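# Phone onto comic book, closed laptop onto its stand

## Task

Get the phone resting flat with all of it on the comic book, and get the closed laptop sitting on the laptop stand with its top side upward and one of its long edges flush against the stand's lips; at the end no gripper may be in contact with the phone or the laptop.

## Robot and tools

Robot: two arms, left_arm and right_arm, each with a two-finger gripper. Calibrated base positions in the scene frame: left_arm (+0.031, +0.243, 0) m, quat_wxyz (+1.000, 0, 0, +0.014); right_arm (-0.029, -0.309, 0) m, quat_wxyz (+1.000, 0, 0, +0.003). A camera stand sits behind the arms. Two head cameras: cam_head_left and cam_head_right, each 896x504. Loose objects may occasionally get a small shove from outside.

Frame: one scene frame for everything. Origin is at table-top height, halfway between the nominal bases. +x points out over the table, +z points up, and left_arm is on the +y side. Image left and right do not match arm names. Fingers point along the gripper's +z axis and spread along its y axis. end_effector_position is the spot between the finger pads, about 1 cm short of the tips. Printed positions and orientations can be wrong by a few cm, more at long reach.

The 14-number row, used by execute_actions and move: one list for both arms, each number in [-1, 1]. Order: left_arm dx, dy, dz, rx, ry, rz, opening, then right_arm in the same order. dx..rz are an offset, not a pose. They are measured along scene axes from that arm's Hand target as it was when the action or move began, and rotation is about that Hand target's position. 1.0 equals 0.6 m of travel or 180 degrees. rx, ry, rz form a single rotation vector. A translation longer than 1.0 may be scaled down along its direction. Opening is absolute: +1 means fully open (0.094 m), -1 means closed. Six zeros re-command the current Hand target. Every opening number is a real command, so resend the present opening to keep a gripper unchanged.

execute_actions(actions, cameras): actions is a list of actions. Each action is up to 15 rows, one row per 1/30 s step. A short action repeats its last row until 15 steps are done. All rows in an action count from the same start pose, not from each other. The next action starts from the new Hand target, so a repeated offset moves again. Images come back only when actions is empty or when cameras names them.

move(target, speed, blend, opening_speed, grip_force, blocking, cameras): straight-line paths from each Hand target. target is one 14-number row, or a list of up to 15 rows. Every row in that list is still an offset from the same starting Hand targets. speed: m/s, 0.002 to 4.3, default 0.25; rotation is capped at twice that in rad/s. Give one value, or one per target. blend: corner rounding in m for lists; 0 (default) halts at each point. opening_speed: opening change per second on the -1..+1 scale, at least 0.2. grip_force: newtons per finger pad, 10 to 50; one value or one per arm. It stays set until changed. Lower values close slowly. blocking=false returns after about 0.5 s while the motion keeps going. Paths do not avoid obstacles or the other arm. Faster moves lag, stray and hit harder. Aiming further past a contact presses harder. Avoid paths near an arm's own base, because they can flip its shoulder posture. Any single move is cut at 10 s.

wait(seconds 0 to 10, cameras): lets time pass while commands are held. stop(cameras): brakes a running move. zoom_image(camera, region): a closer look at cam_head_left or cam_head_right from the latest images. region is [x0, y0, x1, y1] in pixels, at most 504 by 504. finished_scene(scene): ends the scene, where scene is 1 or 2, and cannot be undone. Call it only when the goal holds stably.

Results: end_effector_position (m) and end_effector_quat_wxyz, in the scene frame. Hand target is the last commanded pose after clipping; offsets build on it. The controller limits commanded orientation to 40 degrees from the measured orientation. A gripper can rest several cm from its target under friction or load. Repeating the command, or sending the remaining distance as an offset, closes the gap; waiting does not. grip_measured is the measured opening on the command scale. It reads slightly wide when empty and somewhat below object width under a firm grip. grip_effort_nm is the gripper motor's effort (negative means closing). It is offset and is not a pad force. Joint torques include gravity and have offsets. Values 3 and 4 wrap at ±28 N m. A "Joint velocities within noise" line means the arm is still. Tool commands lists the present commands. The move: line reports how the move ended: done, off_target, moving, held or fault. It also lists limits: paced means the pose was clipped; held means steps were withheld. Joint ranges are given in rad (waist ±2.880, shoulder 0 to 3.142, elbow 0 to 3.019, wrist pitch -1.693 to 1.571, wrist yaw ±1.571, wrist roll ±2.094).

Avoid: dropping things or releasing anything that is moving. Avoid fast impacts, hard shoves against fixed or heavy objects, and long falls. Anything ending up off the table fails the scene. Do not let the arms or grippers collide or squeeze each other. Watch motor heat: holding loads, staying stretched out or pushing at unreachable poses heats the motors. At 100 °C an arm drops for 30 to 60 s or more, and MOTOR HOT appears from 85 °C. A blocked arm keeps pushing until you command it back. To release a grip, command an opening well above grip_measured. Close slowly on fragile items. Faster, smoother, low-effort solutions are better.

Each tool is called as a command line: name --argument value for each argument, lists and objects as JSON in quotes; but a table of rows of numbers goes row by row, as --pt "numbers of a row", without its own name.

## Session

execute_actions --actions '[]'

Scene clock: 0.00 s.
left_arm: end_effector_position=(+0.5763, +0.0326, +0.2204) grip_measured=+1.000 grip_effort_nm=n/a end_effector_quat_wxyz=(+0.373, -0.189, +0.872, +0.255) | right_arm: end_effector_position=(+0.2774, -0.6662, +0.2410) grip_measured=+1.000 grip_effort_nm=n/a end_effector_quat_wxyz=(+0.133, +0.606, +0.784, +0.005)
Joint positions: left_arm=[-0.635 1.765 1.519 -1.122 -0.923 -0.933 0.094] | right_arm=[-0.891 1.406 1.314 -1.221 -0.069 0.44 0.094]
Joint velocities: within noise
Joint torques (N m): no reading
Motor temperatures (°C): left_arm=[22 27 36 24 32 24 28] | right_arm=[26 37 39 25 26 24 25]
Heat: left arm: hottest elbow 36 °C; right arm: hottest elbow 39 °C.
Hand target: left_arm +0.5824, +0.0285, +0.2385; +0.386, -0.198, +0.868, +0.242 | right_arm +0.2821, -0.6719, +0.2485; +0.142, +0.605, +0.783, +0.003
Tool commands: left_gripper/opening=+1.0 right_gripper/opening=+1.0

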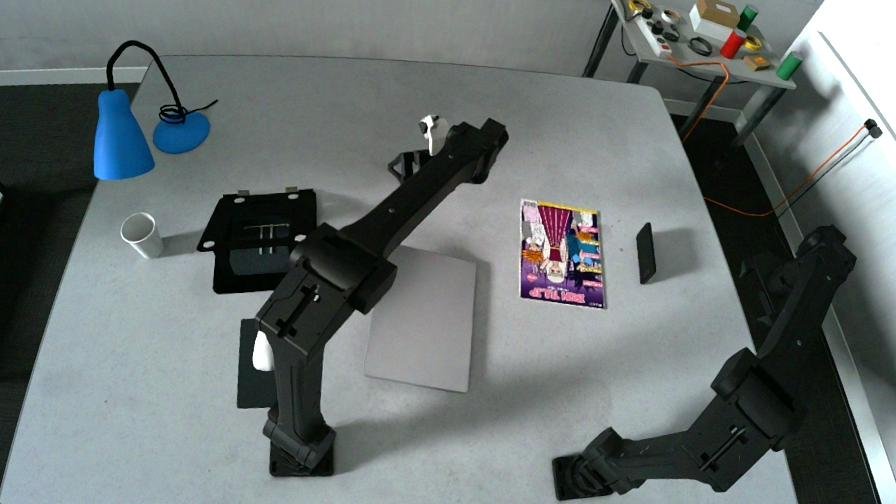

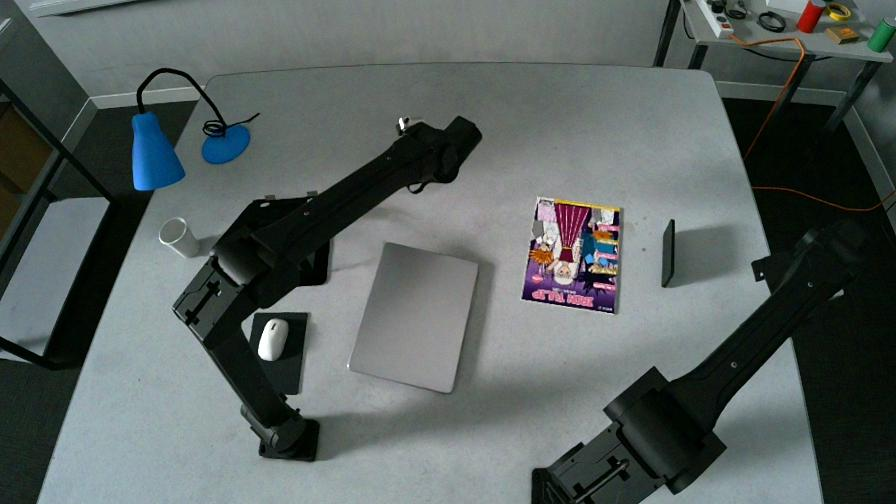

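zoom_image --camera "cam_head_left" --region '[500, 180, 720, 330]'

zoom_image --camera "cam_head_left" --region '[180, 170, 340, 310]'

Scaled by 2.291.

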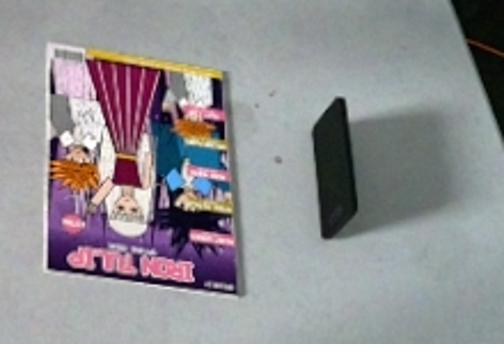

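Scaled by 3.150.

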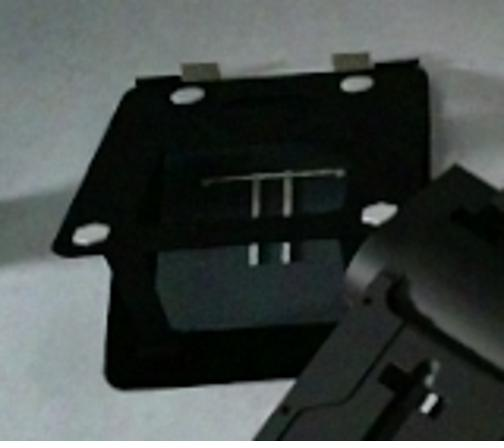

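execute_actions --actions '[]'

Scene clock: 49.17 s.
left_arm: end_effector_position=(+0.5763, +0.0326, +0.2204) grip_measured=+1.000 grip_effort_nm=0.03 end_effector_quat_wxyz=(+0.373, -0.189, +0.872, +0.255) | right_arm: end_effector_position=(+0.2774, -0.6662, +0.2410) grip_measured=+1.000 grip_effort_nm=-0.01 end_effector_quat_wxyz=(+0.133, +0.606, +0.784, +0.005)
Joint positions: left_arm=[-0.635 1.765 1.519 -1.122 -0.923 -0.933 0.094] | right_arm=[-0.891 1.406 1.314 -1.221 -0.069 0.44 0.094]
Joint velocities: within noise
Joint torques (N m): left_arm=[-1.67 -19.66 13.15 0.73 -0.58 -0.06] | right_arm=[0.56 -14.1 10.85 0.62 0.01 0.13]
Motor temperatures (°C): left_arm=[22 31 41 24 31 24 27] | right_arm=[26 37 44 25 25 24 25]
Heat: left arm: hottest elbow 41 °C; right arm: hottest elbow 44 °C.
Hand target: left_arm +0.5824, +0.0285, +0.2385; +0.386, -0.198, +0.868, +0.242 | right_arm +0.2821, -0.6719, +0.2485; +0.142, +0.605, +0.783, +0.003
Tool commands: left_gripper/opening=+1.0 right_gripper/opening=+1.0

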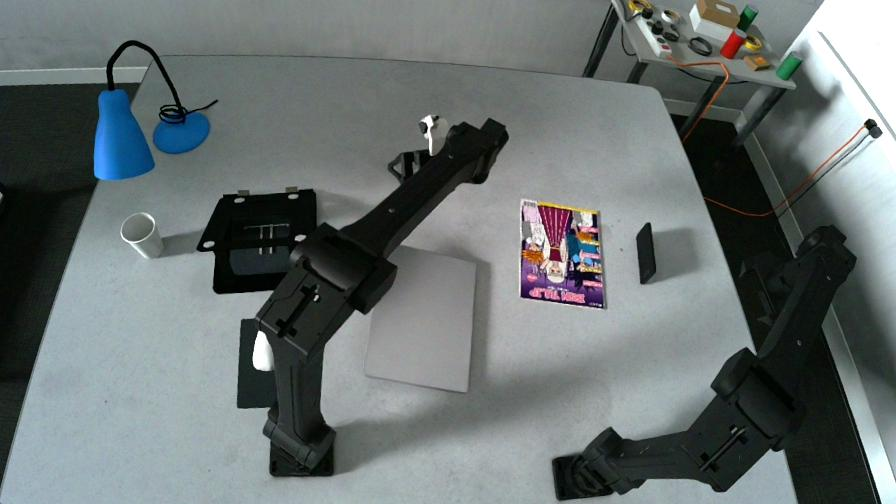

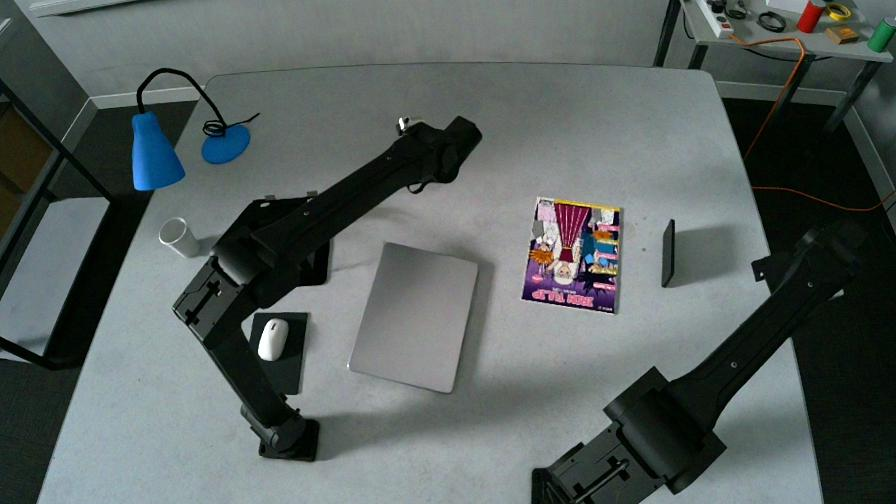

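zoom_image --camera "cam_head_left" --region '[610, 200, 690, 300]'

zoom_image --camera "cam_head_right" --region '[630, 200, 710, 300]'

Scaled by 5.040.

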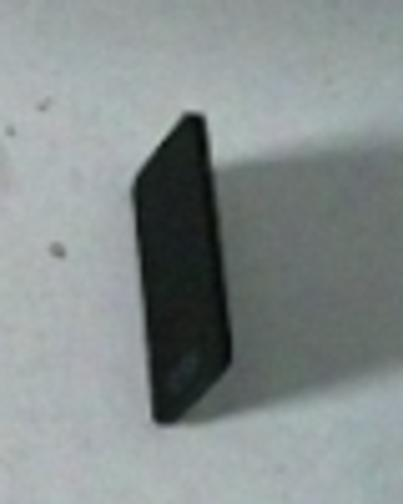

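Scaled by 5.040.

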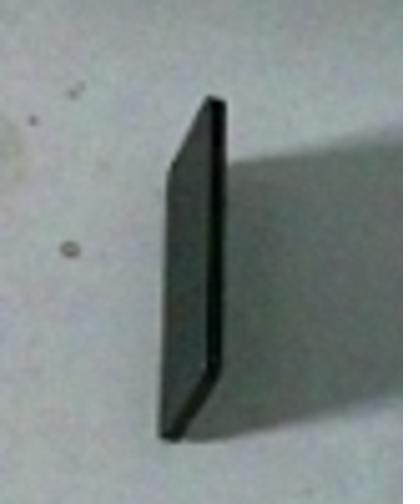

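move --pt "-0.2123 0.5775 0.03 -0.3084 0.0707 0.3291 1.0 0.290 0.235 -0.081 0.003 0.0965 0.3828 0.3" --speed 0.4 --cameras '["all"]'

Scene clock: 143.70 s.
left_arm: end_effector_position=(+0.4439, +0.3705, +0.2405) grip_measured=+1.000 grip_effort_nm=0.02 end_effector_quat_wxyz=(+0.013, +0.710, -0.704, -0.009) | right_arm: end_effector_position=(+0.4387, -0.5257, +0.1934) grip_measured=+0.301 grip_effort_nm=-0.08 end_effector_quat_wxyz=(-0.007, +0.059, +0.998, +0.003)
Joint positions: left_arm=[0.271 1.491 1.425 -1.537 -0.004 -1.279 0.094] | right_arm=[-0.438 1.708 1.564 -1.442 -0.001 -0.314 0.061]
Joint torques (N m): left_arm=[-1.14 -12.98 14.48 -0.06 0.01 0.12] | right_arm=[0.85 -17.03 12.93 -0.32 0.07 0.1]
Motor temperatures (°C): left_arm=[22 32 43 24 30 23 27] | right_arm=[26 38 49 25 24 23 25]
Heat: left arm: hottest elbow 43 °C; right arm: hottest elbow 49 °C.
Hand target: left_arm +0.4550, +0.3749, +0.2565; +0.000, +0.707, -0.707, +0.000 | right_arm +0.4560, -0.5310, +0.1998; +0.000, +0.053, +0.999, +0.000
Off the commanded pose: left_arm 0.020 m, 2 deg | right_arm 0.019 m, 1 deg.
move: off_target (left_arm, right_arm)

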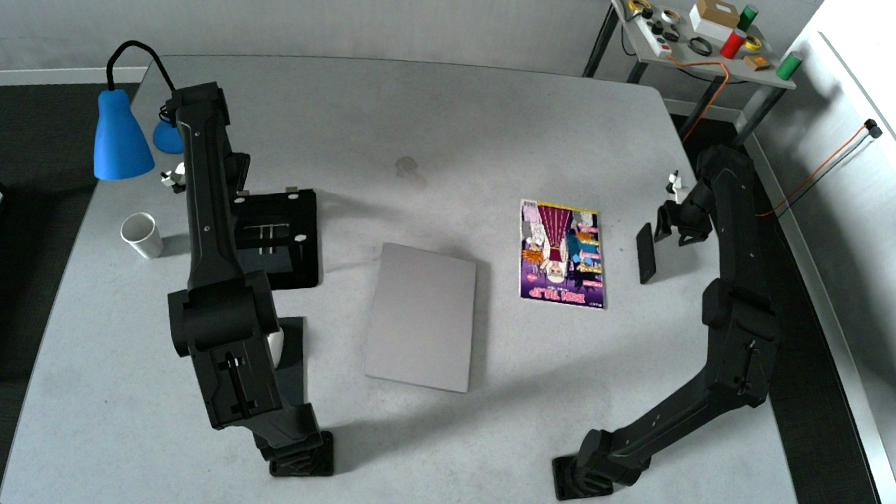

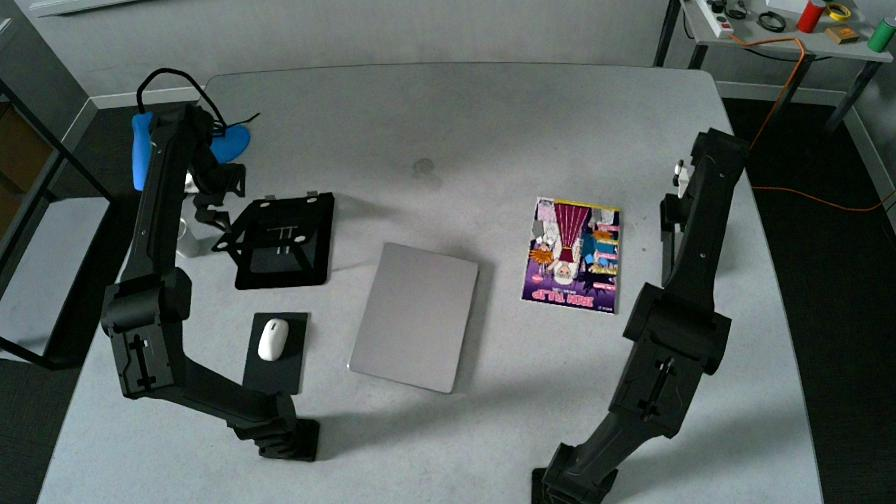

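zoom_image --camera "cam_head_left" --region '[600, 160, 760, 300]'

zoom_image --camera "cam_head_right" --region '[600, 160, 760, 300]'

Scaled by 3.150.

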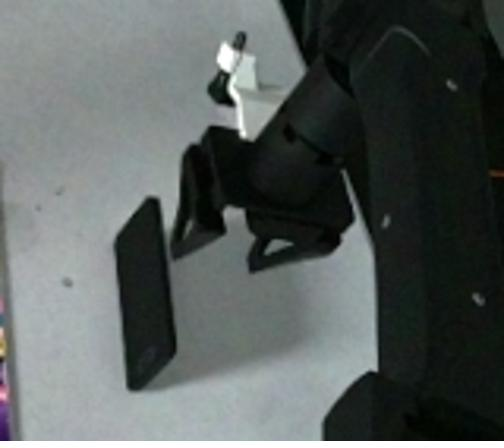

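Scaled by 3.150.

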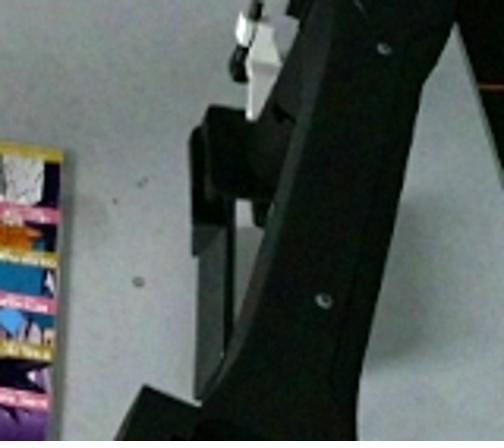

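move --pt "0.0217 0.0017 -0.2358 0 0 0 1.0 0.0233 -0.0133 -0.150 0 0 0 0.3" --speed 0.2 --cameras '["all"]'

zoom_image --camera "cam_head_left" --region '[600, 160, 760, 300]'

zoom_image --camera "cam_head_right" --region '[180, 160, 380, 310]'

Scene clock: 175.23 s.
left_arm: end_effector_position=(+0.4769, +0.3804, +0.1461) grip_measured=+1.000 grip_effort_nm=0.02 end_effector_quat_wxyz=(-0.030, +0.709, -0.704, +0.015) | right_arm: end_effector_position=(+0.4698, -0.5401, +0.1274) grip_measured=+0.301 grip_effort_nm=-0.08 end_effector_quat_wxyz=(+0.011, +0.058, +0.998, -0.004)
Joint positions: left_arm=[0.271 1.562 1.253 -1.194 -0.002 -1.278 0.094] | right_arm=[-0.438 1.808 1.523 -1.262 -0.001 -0.317 0.061]
Joint torques (N m): left_arm=[-1.9 -11.4 6.67 0.84 -0.06 0.03] | right_arm=[0.79 -18.78 7.98 0.54 0.07 0.08]
Motor temperatures (°C): left_arm=[22 30 46 23 29 23 27] | right_arm=[26 40 55 25 24 23 25]
Heat: left arm: hottest elbow 46 °C; right arm: hottest elbow 55 °C.
Hand target: left_arm +0.4681, +0.3759, +0.1150; +0.000, +0.707, -0.707, +0.000 | right_arm +0.4700, -0.5390, +0.1098; +0.000, +0.053, +0.999, +0.000
Off the commanded pose: left_arm 0.033 m, 4 deg | right_arm 0.018 m, 2 deg.
move: off_target (left_arm, right_arm)

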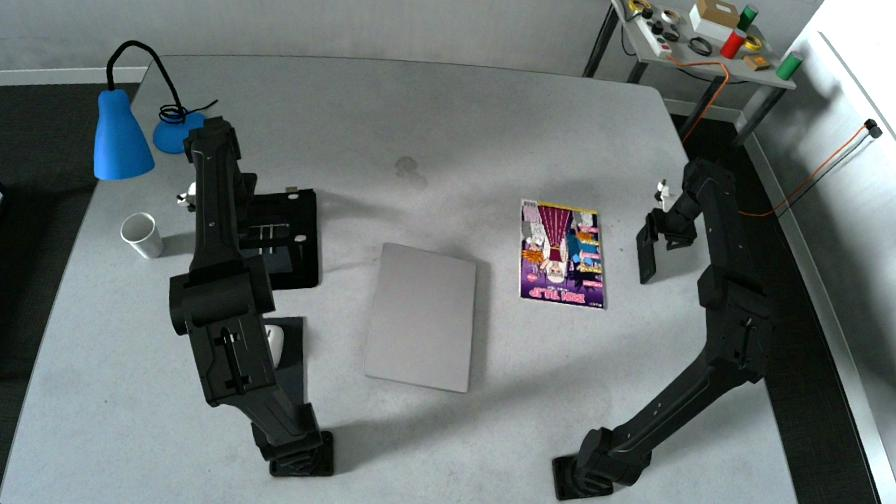

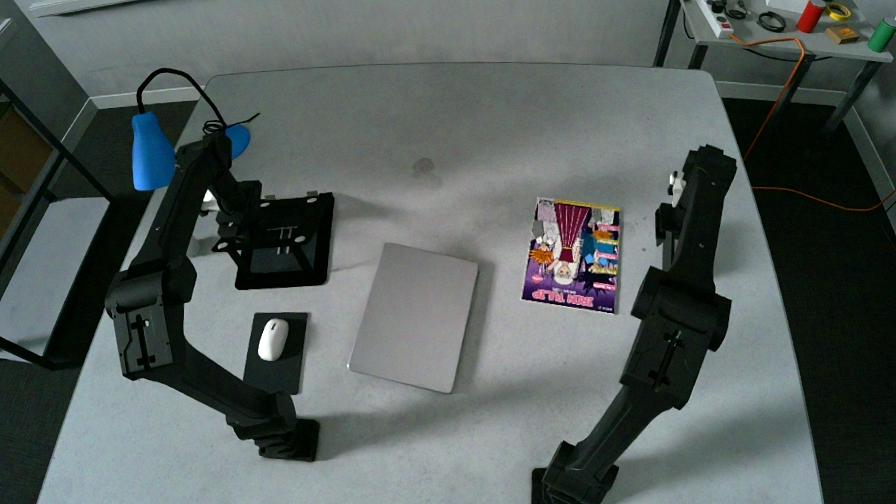

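Scaled by 3.150.

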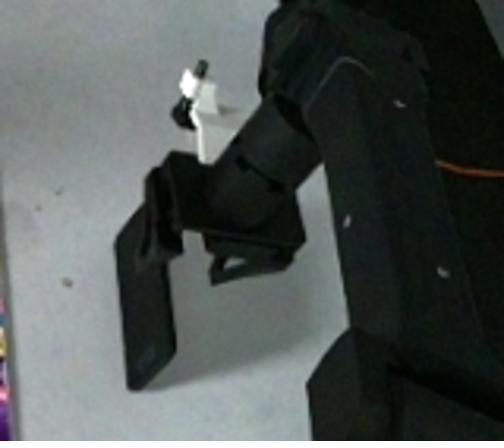

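Scaled by 2.520.

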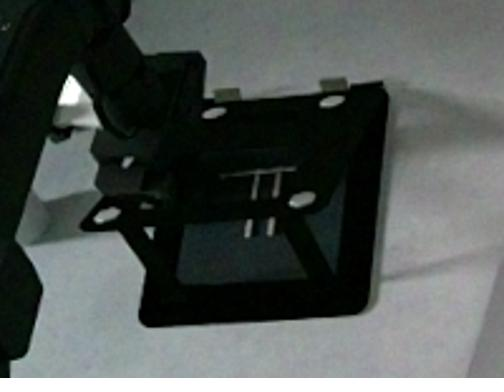

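zoom_image --camera "cam_head_right" --region '[190, 170, 300, 270]'

zoom_image --camera "cam_head_left" --region '[170, 140, 330, 300]'

Scaled by 4.582.

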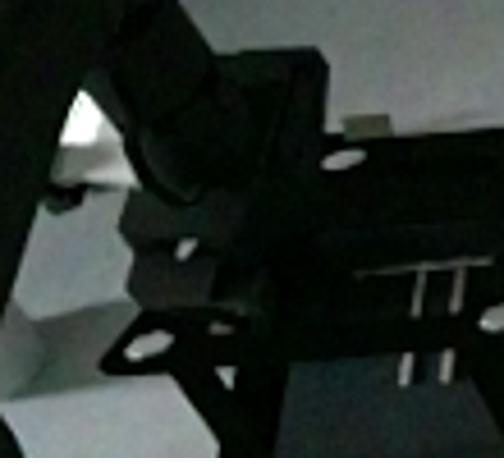

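Scaled by 3.150.

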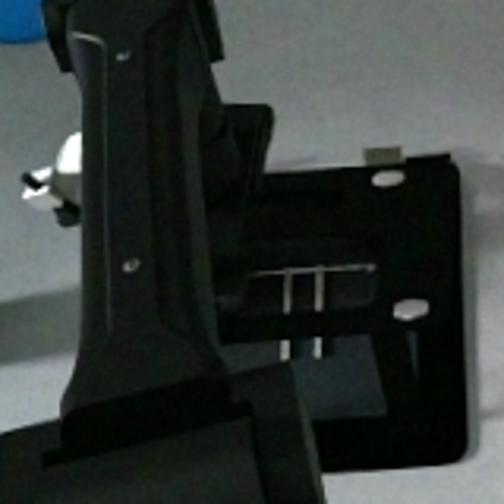

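move --pt "-0.0418 -0.0315 -0.0667 0 0 0 1.0 0 0 -0.110 0 0 0 0.3" --speed 0.2 --cameras '["all"]'

zoom_image --camera "cam_head_right" --region '[190, 170, 300, 270]'

zoom_image --camera "cam_head_left" --region '[600, 180, 720, 300]'

Scene clock: 206.77 s.
left_arm: end_effector_position=(+0.4771, +0.3778, +0.1452) grip_measured=+1.000 grip_effort_nm=0.03 end_effector_quat_wxyz=(-0.082, +0.704, -0.704, +0.039) | right_arm: end_effector_position=(+0.4707, -0.5405, +0.0588) grip_measured=+0.301 grip_effort_nm=-0.08 end_effector_quat_wxyz=(+0.009, +0.058, +0.998, -0.003)
Joint positions: left_arm=[0.263 1.494 1.163 -1.058 -0.008 -1.278 0.094] | right_arm=[-0.438 1.877 1.433 -1.107 -0.001 -0.317 0.061]
Joint torques (N m): left_arm=[-2.61 -8.53 1.8 -0.25 0.07 -0.2] | right_arm=[0.79 -19.78 7.51 0.54 0.07 0.09]
Motor temperatures (°C): left_arm=[22 29 41 23 29 23 27] | right_arm=[26 39 51 25 24 23 25]
Heat: left arm: hottest elbow 41 °C; right arm: hottest elbow 51 °C.
Hand target: left_arm +0.4429, +0.3571, +0.0750; +0.000, +0.707, -0.707, +0.000 | right_arm +0.4700, -0.5389, +0.0438; +0.000, +0.053, +0.999, +0.000
Off the commanded pose: left_arm 0.081 m, 10 deg | right_arm 0.015 m, 1 deg.
move: off_target (left_arm, right_arm)

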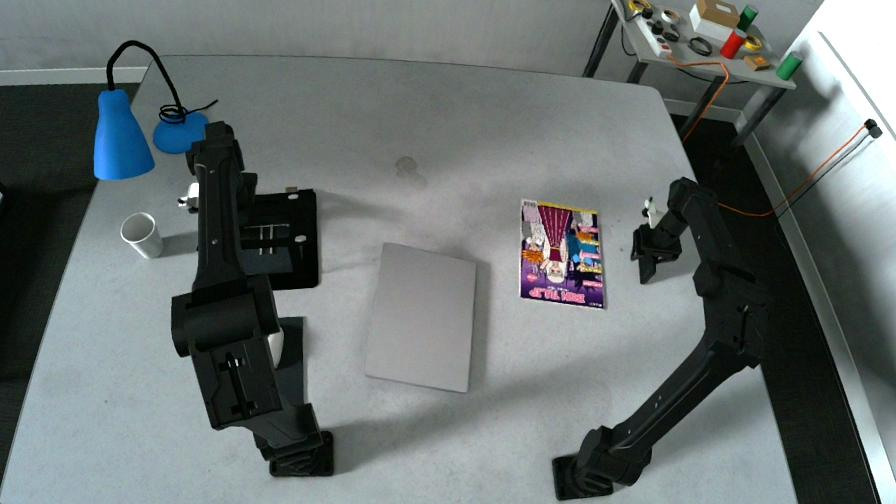

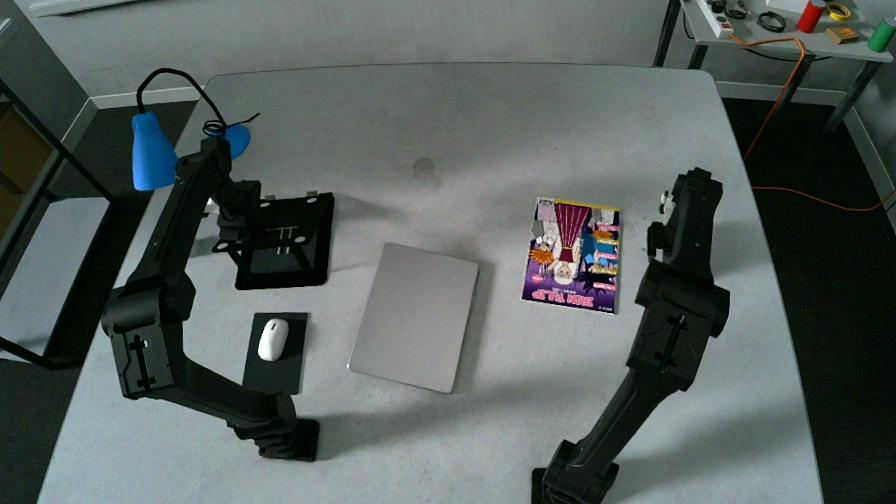

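Scaled by 4.582.

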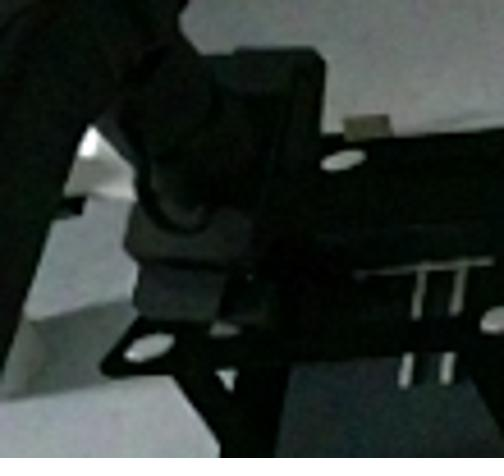

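Scaled by 4.200.

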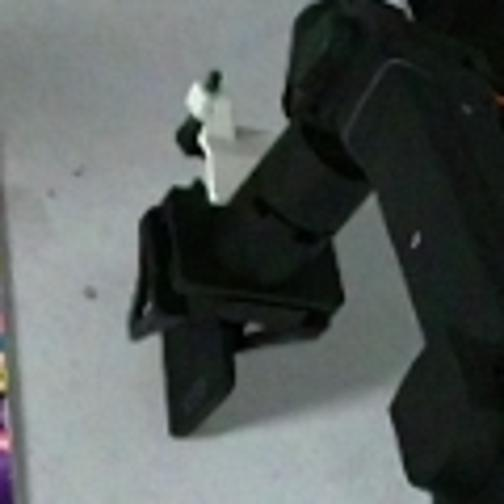

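move --pt "0 0.005 0.192 0 0 0 1.0 0 0 0 0 0 0 -1.0" --speed 0.2 --grip_force '[50, 25]' --cameras '["all"]'

zoom_image --camera "cam_head_right" --region '[190, 170, 300, 270]'

zoom_image --camera "cam_head_left" --region '[600, 180, 720, 300]'

Scene clock: 222.20 s.
left_arm: end_effector_position=(+0.4212, +0.3589, +0.1585) grip_measured=+1.000 grip_effort_nm=0.03 end_effector_quat_wxyz=(+0.033, +0.707, -0.706, -0.019) | right_arm: end_effector_position=(+0.4711, -0.5417, +0.0588) grip_measured=-0.827 grip_effort_nm=-0.53 end_effector_quat_wxyz=(+0.010, +0.057, +0.998, -0.006)
Joint positions: left_arm=[0.261 1.492 1.206 -1.361 -0.003 -1.283 0.094] | right_arm=[-0.438 1.877 1.433 -1.104 0.004 -0.318 0.008]
Joint torques (N m): left_arm=[-1.55 -15.27 15.72 -0.13 0.02 -0.09] | right_arm=[0.67 -19.25 7.53 0.43 -0.11 0.09]
Heat: left arm: hottest elbow 41 °C; right arm: hottest elbow 49 °C.
Hand target: left_arm +0.4429, +0.3600, +0.1903; +0.000, +0.707, -0.707, +0.000 | right_arm +0.4700, -0.5389, +0.0438; +0.000, +0.053, +0.999, +0.000
Off the commanded pose: left_arm 0.038 m, 4 deg | right_arm 0.015 m, 1 deg.
grip_force (N): 50, 25
move: off_target (left_arm, right_arm)

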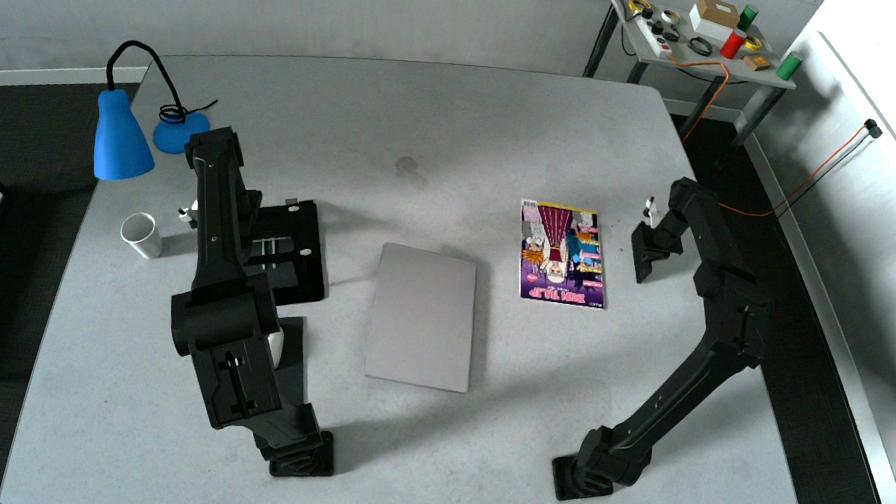

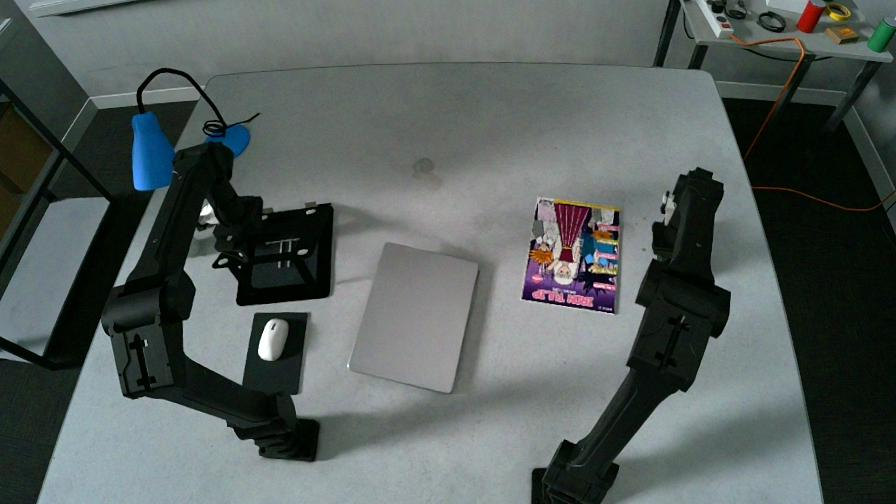

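Scaled by 4.582.

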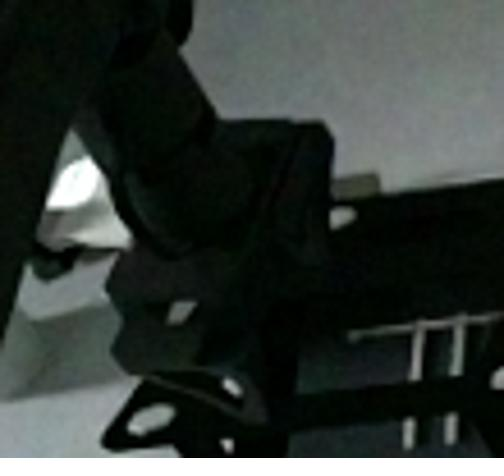

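Scaled by 4.200.

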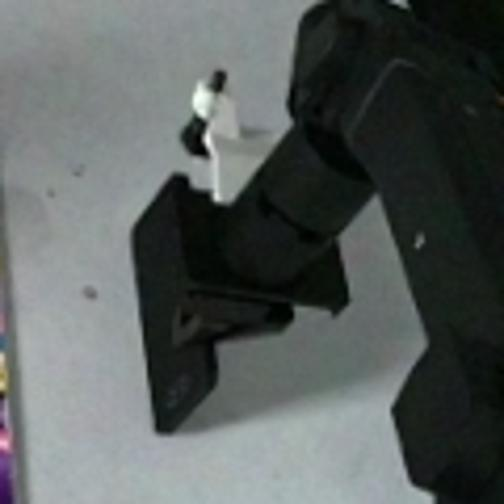

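move --pt "-0.088 -0.042 0.083 0 0 0 1.0 0 0 0.283 0 0 0 -1.0" --pt "-0.088 -0.042 0.083 0 0 0 1.0 0.05 0.2817 0.21 0.3757 -0.0395 0 -1.0" --speed 0.3 --blend '[0.04, 0]' --cameras '["all"]'

zoom_image --camera "cam_head_right" --region '[190, 170, 300, 270]'

zoom_image --camera "cam_head_left" --region '[480, 130, 720, 320]'

Scene clock: 245.90 s.
left_arm: end_effector_position=(+0.3824, +0.3387, +0.2219) grip_measured=+1.000 grip_effort_nm=0.03 end_effector_quat_wxyz=(+0.016, +0.709, -0.705, -0.010) | right_arm: end_effector_position=(+0.5010, -0.3763, +0.1785) grip_measured=-0.827 grip_effort_nm=-0.58 end_effector_quat_wxyz=(+0.062, +0.057, +0.839, +0.537)
Joint positions: left_arm=[0.238 1.323 1.206 -1.493 -0.002 -1.309 0.094] | right_arm=[-0.423 1.954 1.58 -1.668 -1.086 -0.57 0.008]
Joint torques (N m): left_arm=[-2.37 -12.4 13.3 -0.28 -0.01 -0.11] | right_arm=[1.26 -20.07 6.91 -1.01 -0.81 -0.09]
Heat: left arm: hottest elbow 45 °C; right arm: hottest elbow 48 °C.
Hand target: left_arm +0.3901, +0.3348, +0.2400; +0.000, +0.707, -0.707, +0.000 | right_arm +0.5000, -0.3700, +0.1699; +0.029, +0.043, +0.828, +0.558
Off the commanded pose: left_arm 0.020 m, 2 deg | right_arm 0.011 m, 5 deg.
joint sent to its limit (right arm) — joint 4 (wrist pitch), lower limit. The joint targets are off in orientation, not in position.
grip_force (N): 50, 25
move: off_target (left_arm, right_arm)

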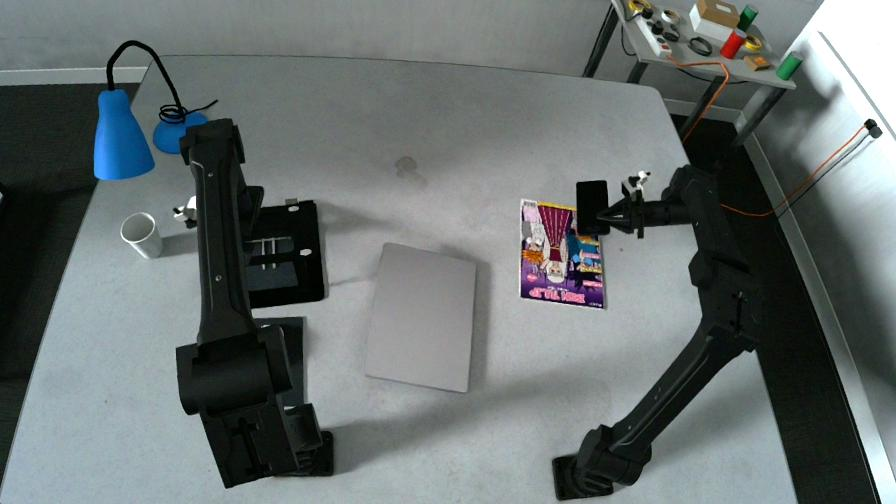

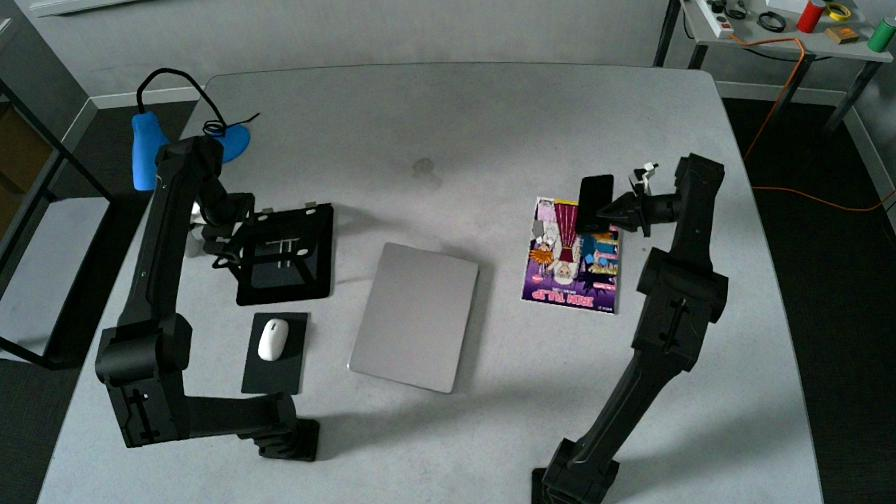

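Scaled by 4.582.

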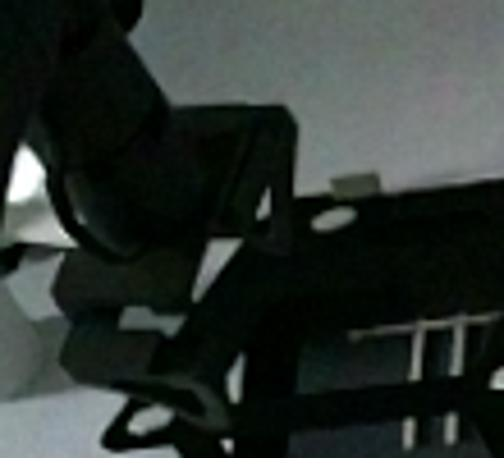

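Scaled by 2.100.

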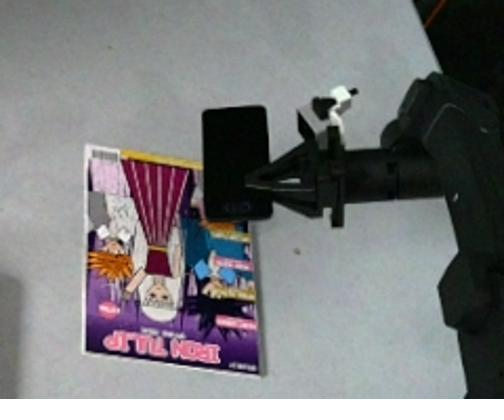

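move --pt "0.0225 -0.0333 -0.05 0 0 0 1.0 -0.0333 0.0833 -0.0833 0 0 0 -1.0" --pt "0.0175 -0.0333 -0.2417 0 0 0 1.0 -0.0333 0.0833 -0.2248 0 0 0 -1.0" --speed '[0.25, 0.15]' --blend '[0.02, 0]' --cameras '["all"]'

zoom_image --camera "cam_head_right" --region '[190, 170, 300, 270]'

zoom_image --camera "cam_head_left" --region '[500, 180, 660, 320]'

Scene clock: 265.33 s.
left_arm: end_effector_position=(+0.3997, +0.3189, +0.0991) grip_measured=+1.000 grip_effort_nm=0.03 end_effector_quat_wxyz=(-0.001, +0.708, -0.707, +0.000) | right_arm: end_effector_position=(+0.4811, -0.3218, +0.0441) grip_measured=-0.827 grip_effort_nm=-0.58 end_effector_quat_wxyz=(+0.034, +0.038, +0.831, +0.554)
Joint positions: left_arm=[0.175 1.424 0.968 -1.115 -0.001 -1.368 0.094] | right_arm=[-0.341 2.089 1.376 -1.355 -1.118 -0.559 0.008]
Joint torques (N m): left_arm=[-1.96 -11.28 8.4 0.72 -0.07 -0.11] | right_arm=[0.67 -20.78 5.46 -0.2 -0.79 0.11]
Heat: left arm: hottest elbow 45 °C; right arm: hottest elbow 47 °C.
Hand target: left_arm +0.4007, +0.3149, +0.0950; +0.000, +0.707, -0.707, +0.000 | right_arm +0.4799, -0.3199, +0.0351; +0.029, +0.043, +0.828, +0.558
Off the commanded pose: left_arm 0.006 m, 0 deg | right_arm 0.009 m, 1 deg.
grip_force (N): 50, 25
move: done

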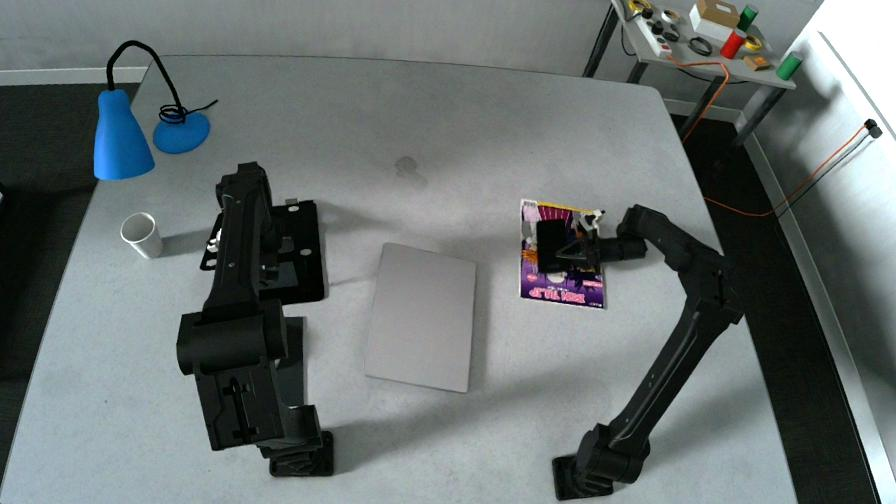

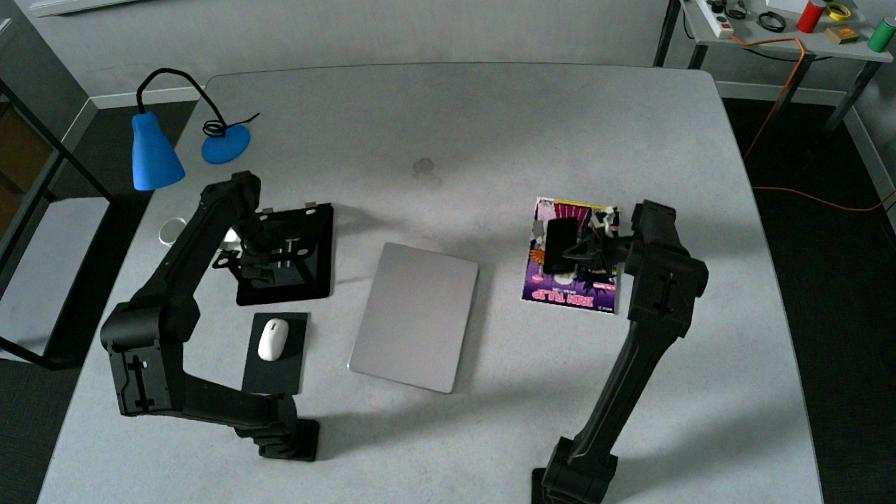

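Scaled by 4.582.

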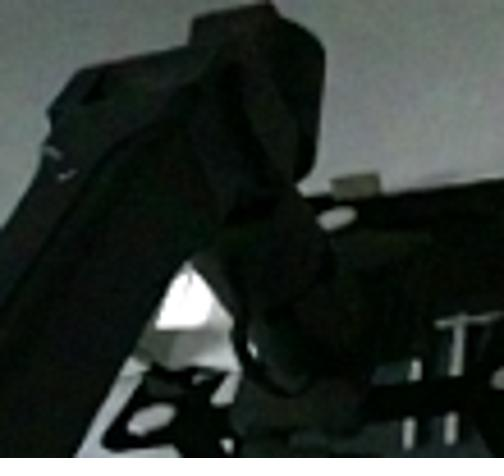

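Scaled by 3.150.

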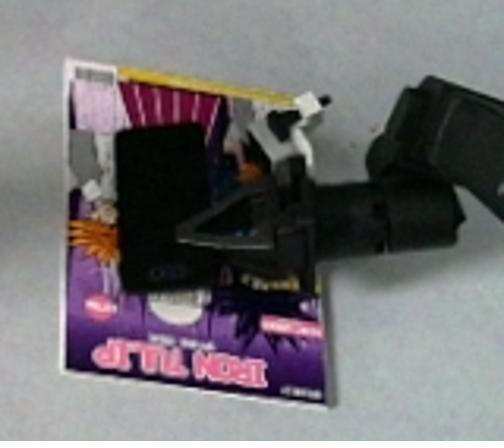

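move --pt "0 0 0 0 0 0 -1.0 0.0 -0.01 -0.022 0 0 0 -1.0" --pt "0 0 0 0 0 0 -1.0 0.0 -0.01 -0.022 0 0 0 -0.3" --speed 0.1 --opening_speed 0.5 --cameras '["all"]'

zoom_image --camera "cam_head_left" --region '[500, 180, 660, 320]'

zoom_image --camera "cam_head_right" --region '[500, 180, 660, 320]'

Scene clock: 281.53 s.
left_arm: end_effector_position=(+0.3994, +0.3187, +0.0975) grip_measured=-0.397 grip_effort_nm=-1.01 end_effector_quat_wxyz=(-0.001, +0.723, -0.691, +0.000) | right_arm: end_effector_position=(+0.4801, -0.3214, +0.0353) grip_measured=-0.302 grip_effort_nm=0.06 end_effector_quat_wxyz=(+0.032, +0.036, +0.830, +0.556)
Joint positions: left_arm=[0.175 1.424 0.964 -1.108 -0.001 -1.411 0.028] | right_arm=[-0.341 2.108 1.376 -1.351 -1.119 -0.573 0.033]
Joint torques (N m): left_arm=[-2.73 -11.16 8.85 0.49 -0.12 0.34] | right_arm=[-0.21 -19.66 6.01 -0.31 -0.54 0.04]
Motor temperatures (°C): left_arm=[22 29 43 23 28 24 27] | right_arm=[26 41 45 25 25 23 25]
Heat: left arm: hottest elbow 43 °C; right arm: hottest elbow 45 °C.
Hand target: left_arm +0.4007, +0.3148, +0.0950; +0.000, +0.707, -0.707, +0.000 | right_arm +0.4799, -0.3259, +0.0217; +0.029, +0.043, +0.828, +0.558
Off the commanded pose: left_arm 0.005 m, 3 deg | right_arm 0.014 m, 1 deg.
grip_force (N): 50, 25
move: off_target (left_arm, right_arm); target 2's new opening was sent with right_arm's hand 0.014 m and 1 deg from that target

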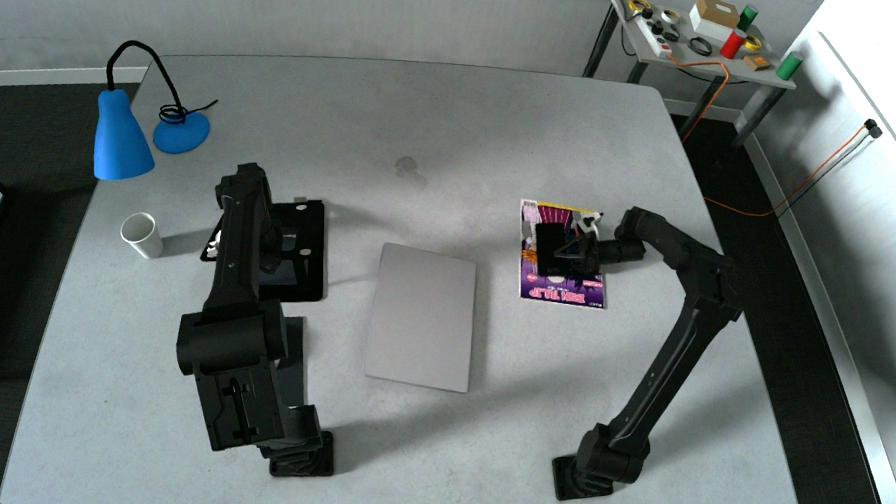

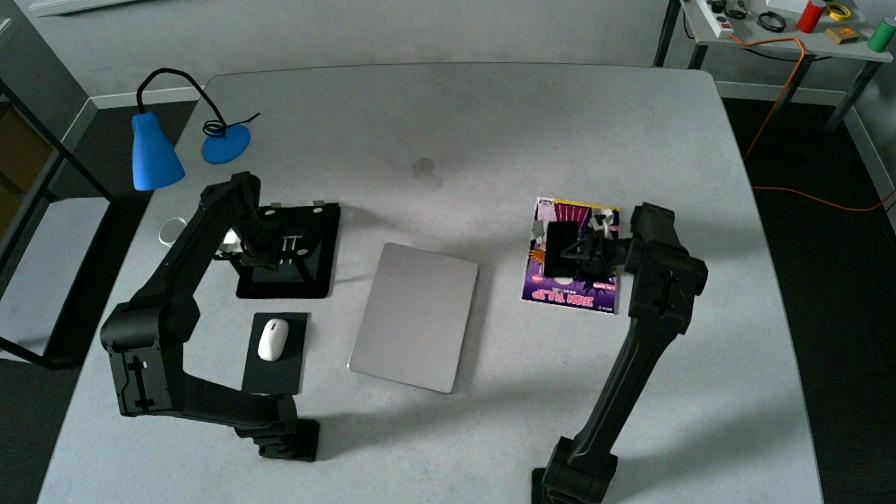

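Scaled by 3.150.

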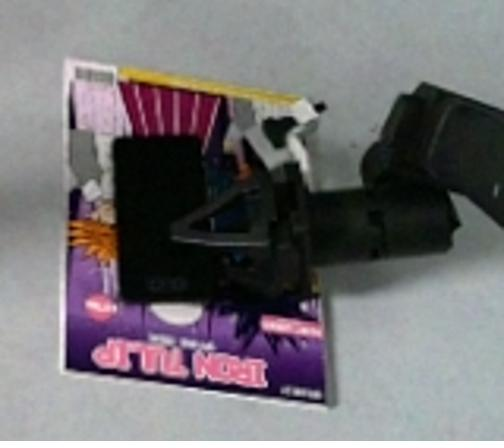

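Scaled by 3.150.

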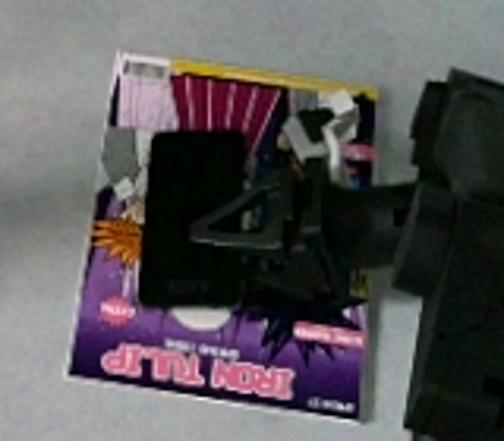

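move --pt "0.1655 0.092 0 0 0 -0.25 -1.0 -0.0133 -0.0667 0.02 0 0 0 -0.3" --pt "0.332 0.142 0 0 0 -0.5 -1.0 -0.0267 -0.1667 0.1 0 0 0 -0.3" --pt "0.432 0.1087 0 0 0 -0.75 -1.0 -0.2167 0.0433 0.2967 -0.049 -0.215 0.141 -0.3" --pt "0.457 0.0253 0 0 0 -1.0 -1.0 -0.4833 0.26 0.1633 -0.0981 -0.43 0.2827 -1.0" --speed '[0.25, 0.25, 0.3, 0.3]' --blend '[0.02, 0.03, 0.03, 0]' --cameras '["all"]'

Scene clock: 343.80 s.
left_arm: end_effector_position=(+0.6599, +0.3358, +0.1008) grip_measured=-0.409 grip_effort_nm=-1.00 end_effector_quat_wxyz=(-0.001, +0.674, +0.738, +0.000) | right_arm: end_effector_position=(+0.1950, -0.1725, +0.1225) grip_measured=-0.991 grip_effort_nm=-0.49 end_effector_quat_wxyz=(-0.304, +0.635, -0.642, -0.304)
Joint positions: left_arm=[0.119 2.072 1.857 -1.358 -0.001 1.628 0.028] | right_arm=[0.004 1.037 0.531 -1.046 -0.889 -1.54 0]
Joint torques (N m): left_arm=[-2.73 -19.08 14.38 0.14 0.07 0.72] | right_arm=[1.49 -6.59 6.58 0.51 -0.45 0.22]
Heat: left arm: hottest elbow 41 °C; right arm: hottest elbow 43 °C.
Hand target: left_arm +0.6748, +0.3300, +0.0948; +0.000, +0.707, +0.707, -0.001 | right_arm +0.1900, -0.1699, +0.1198; -0.303, +0.638, -0.640, -0.303
Off the commanded pose: left_arm 0.017 m, 5 deg | right_arm 0.006 m, 1 deg.
grip_force (N): 50, 25
move: off_target (left_arm)

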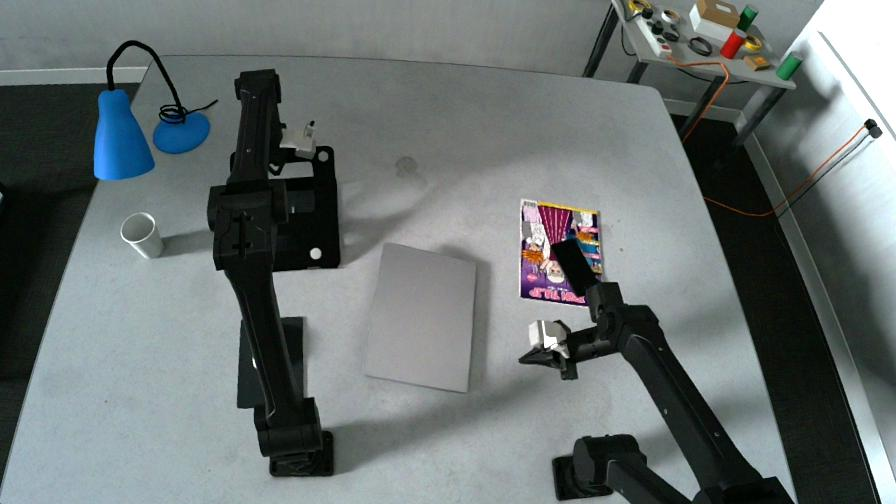

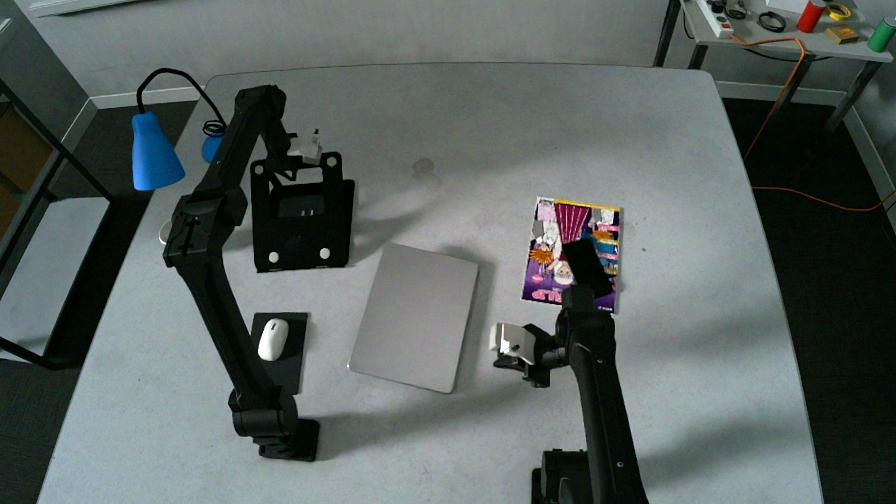

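zoom_image --camera "cam_head_left" --region '[500, 180, 660, 320]'

zoom_image --camera "cam_head_right" --region '[500, 180, 660, 320]'

Scaled by 3.150.

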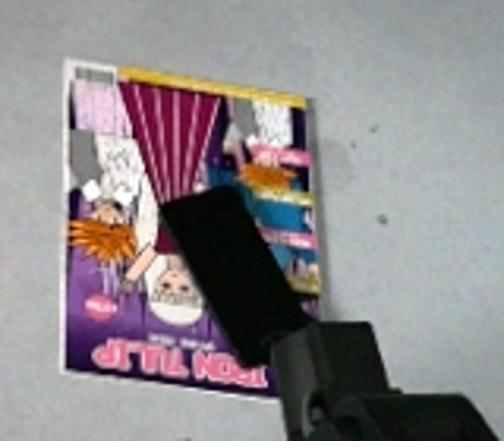

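Scaled by 3.150.

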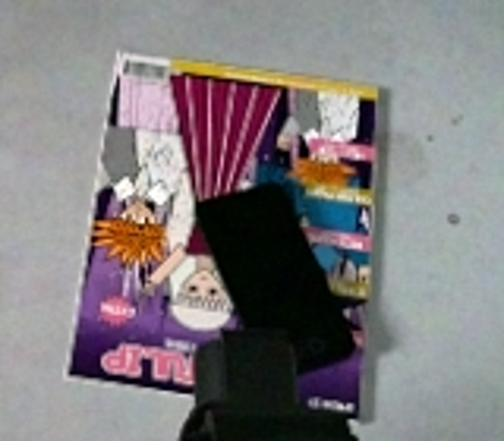

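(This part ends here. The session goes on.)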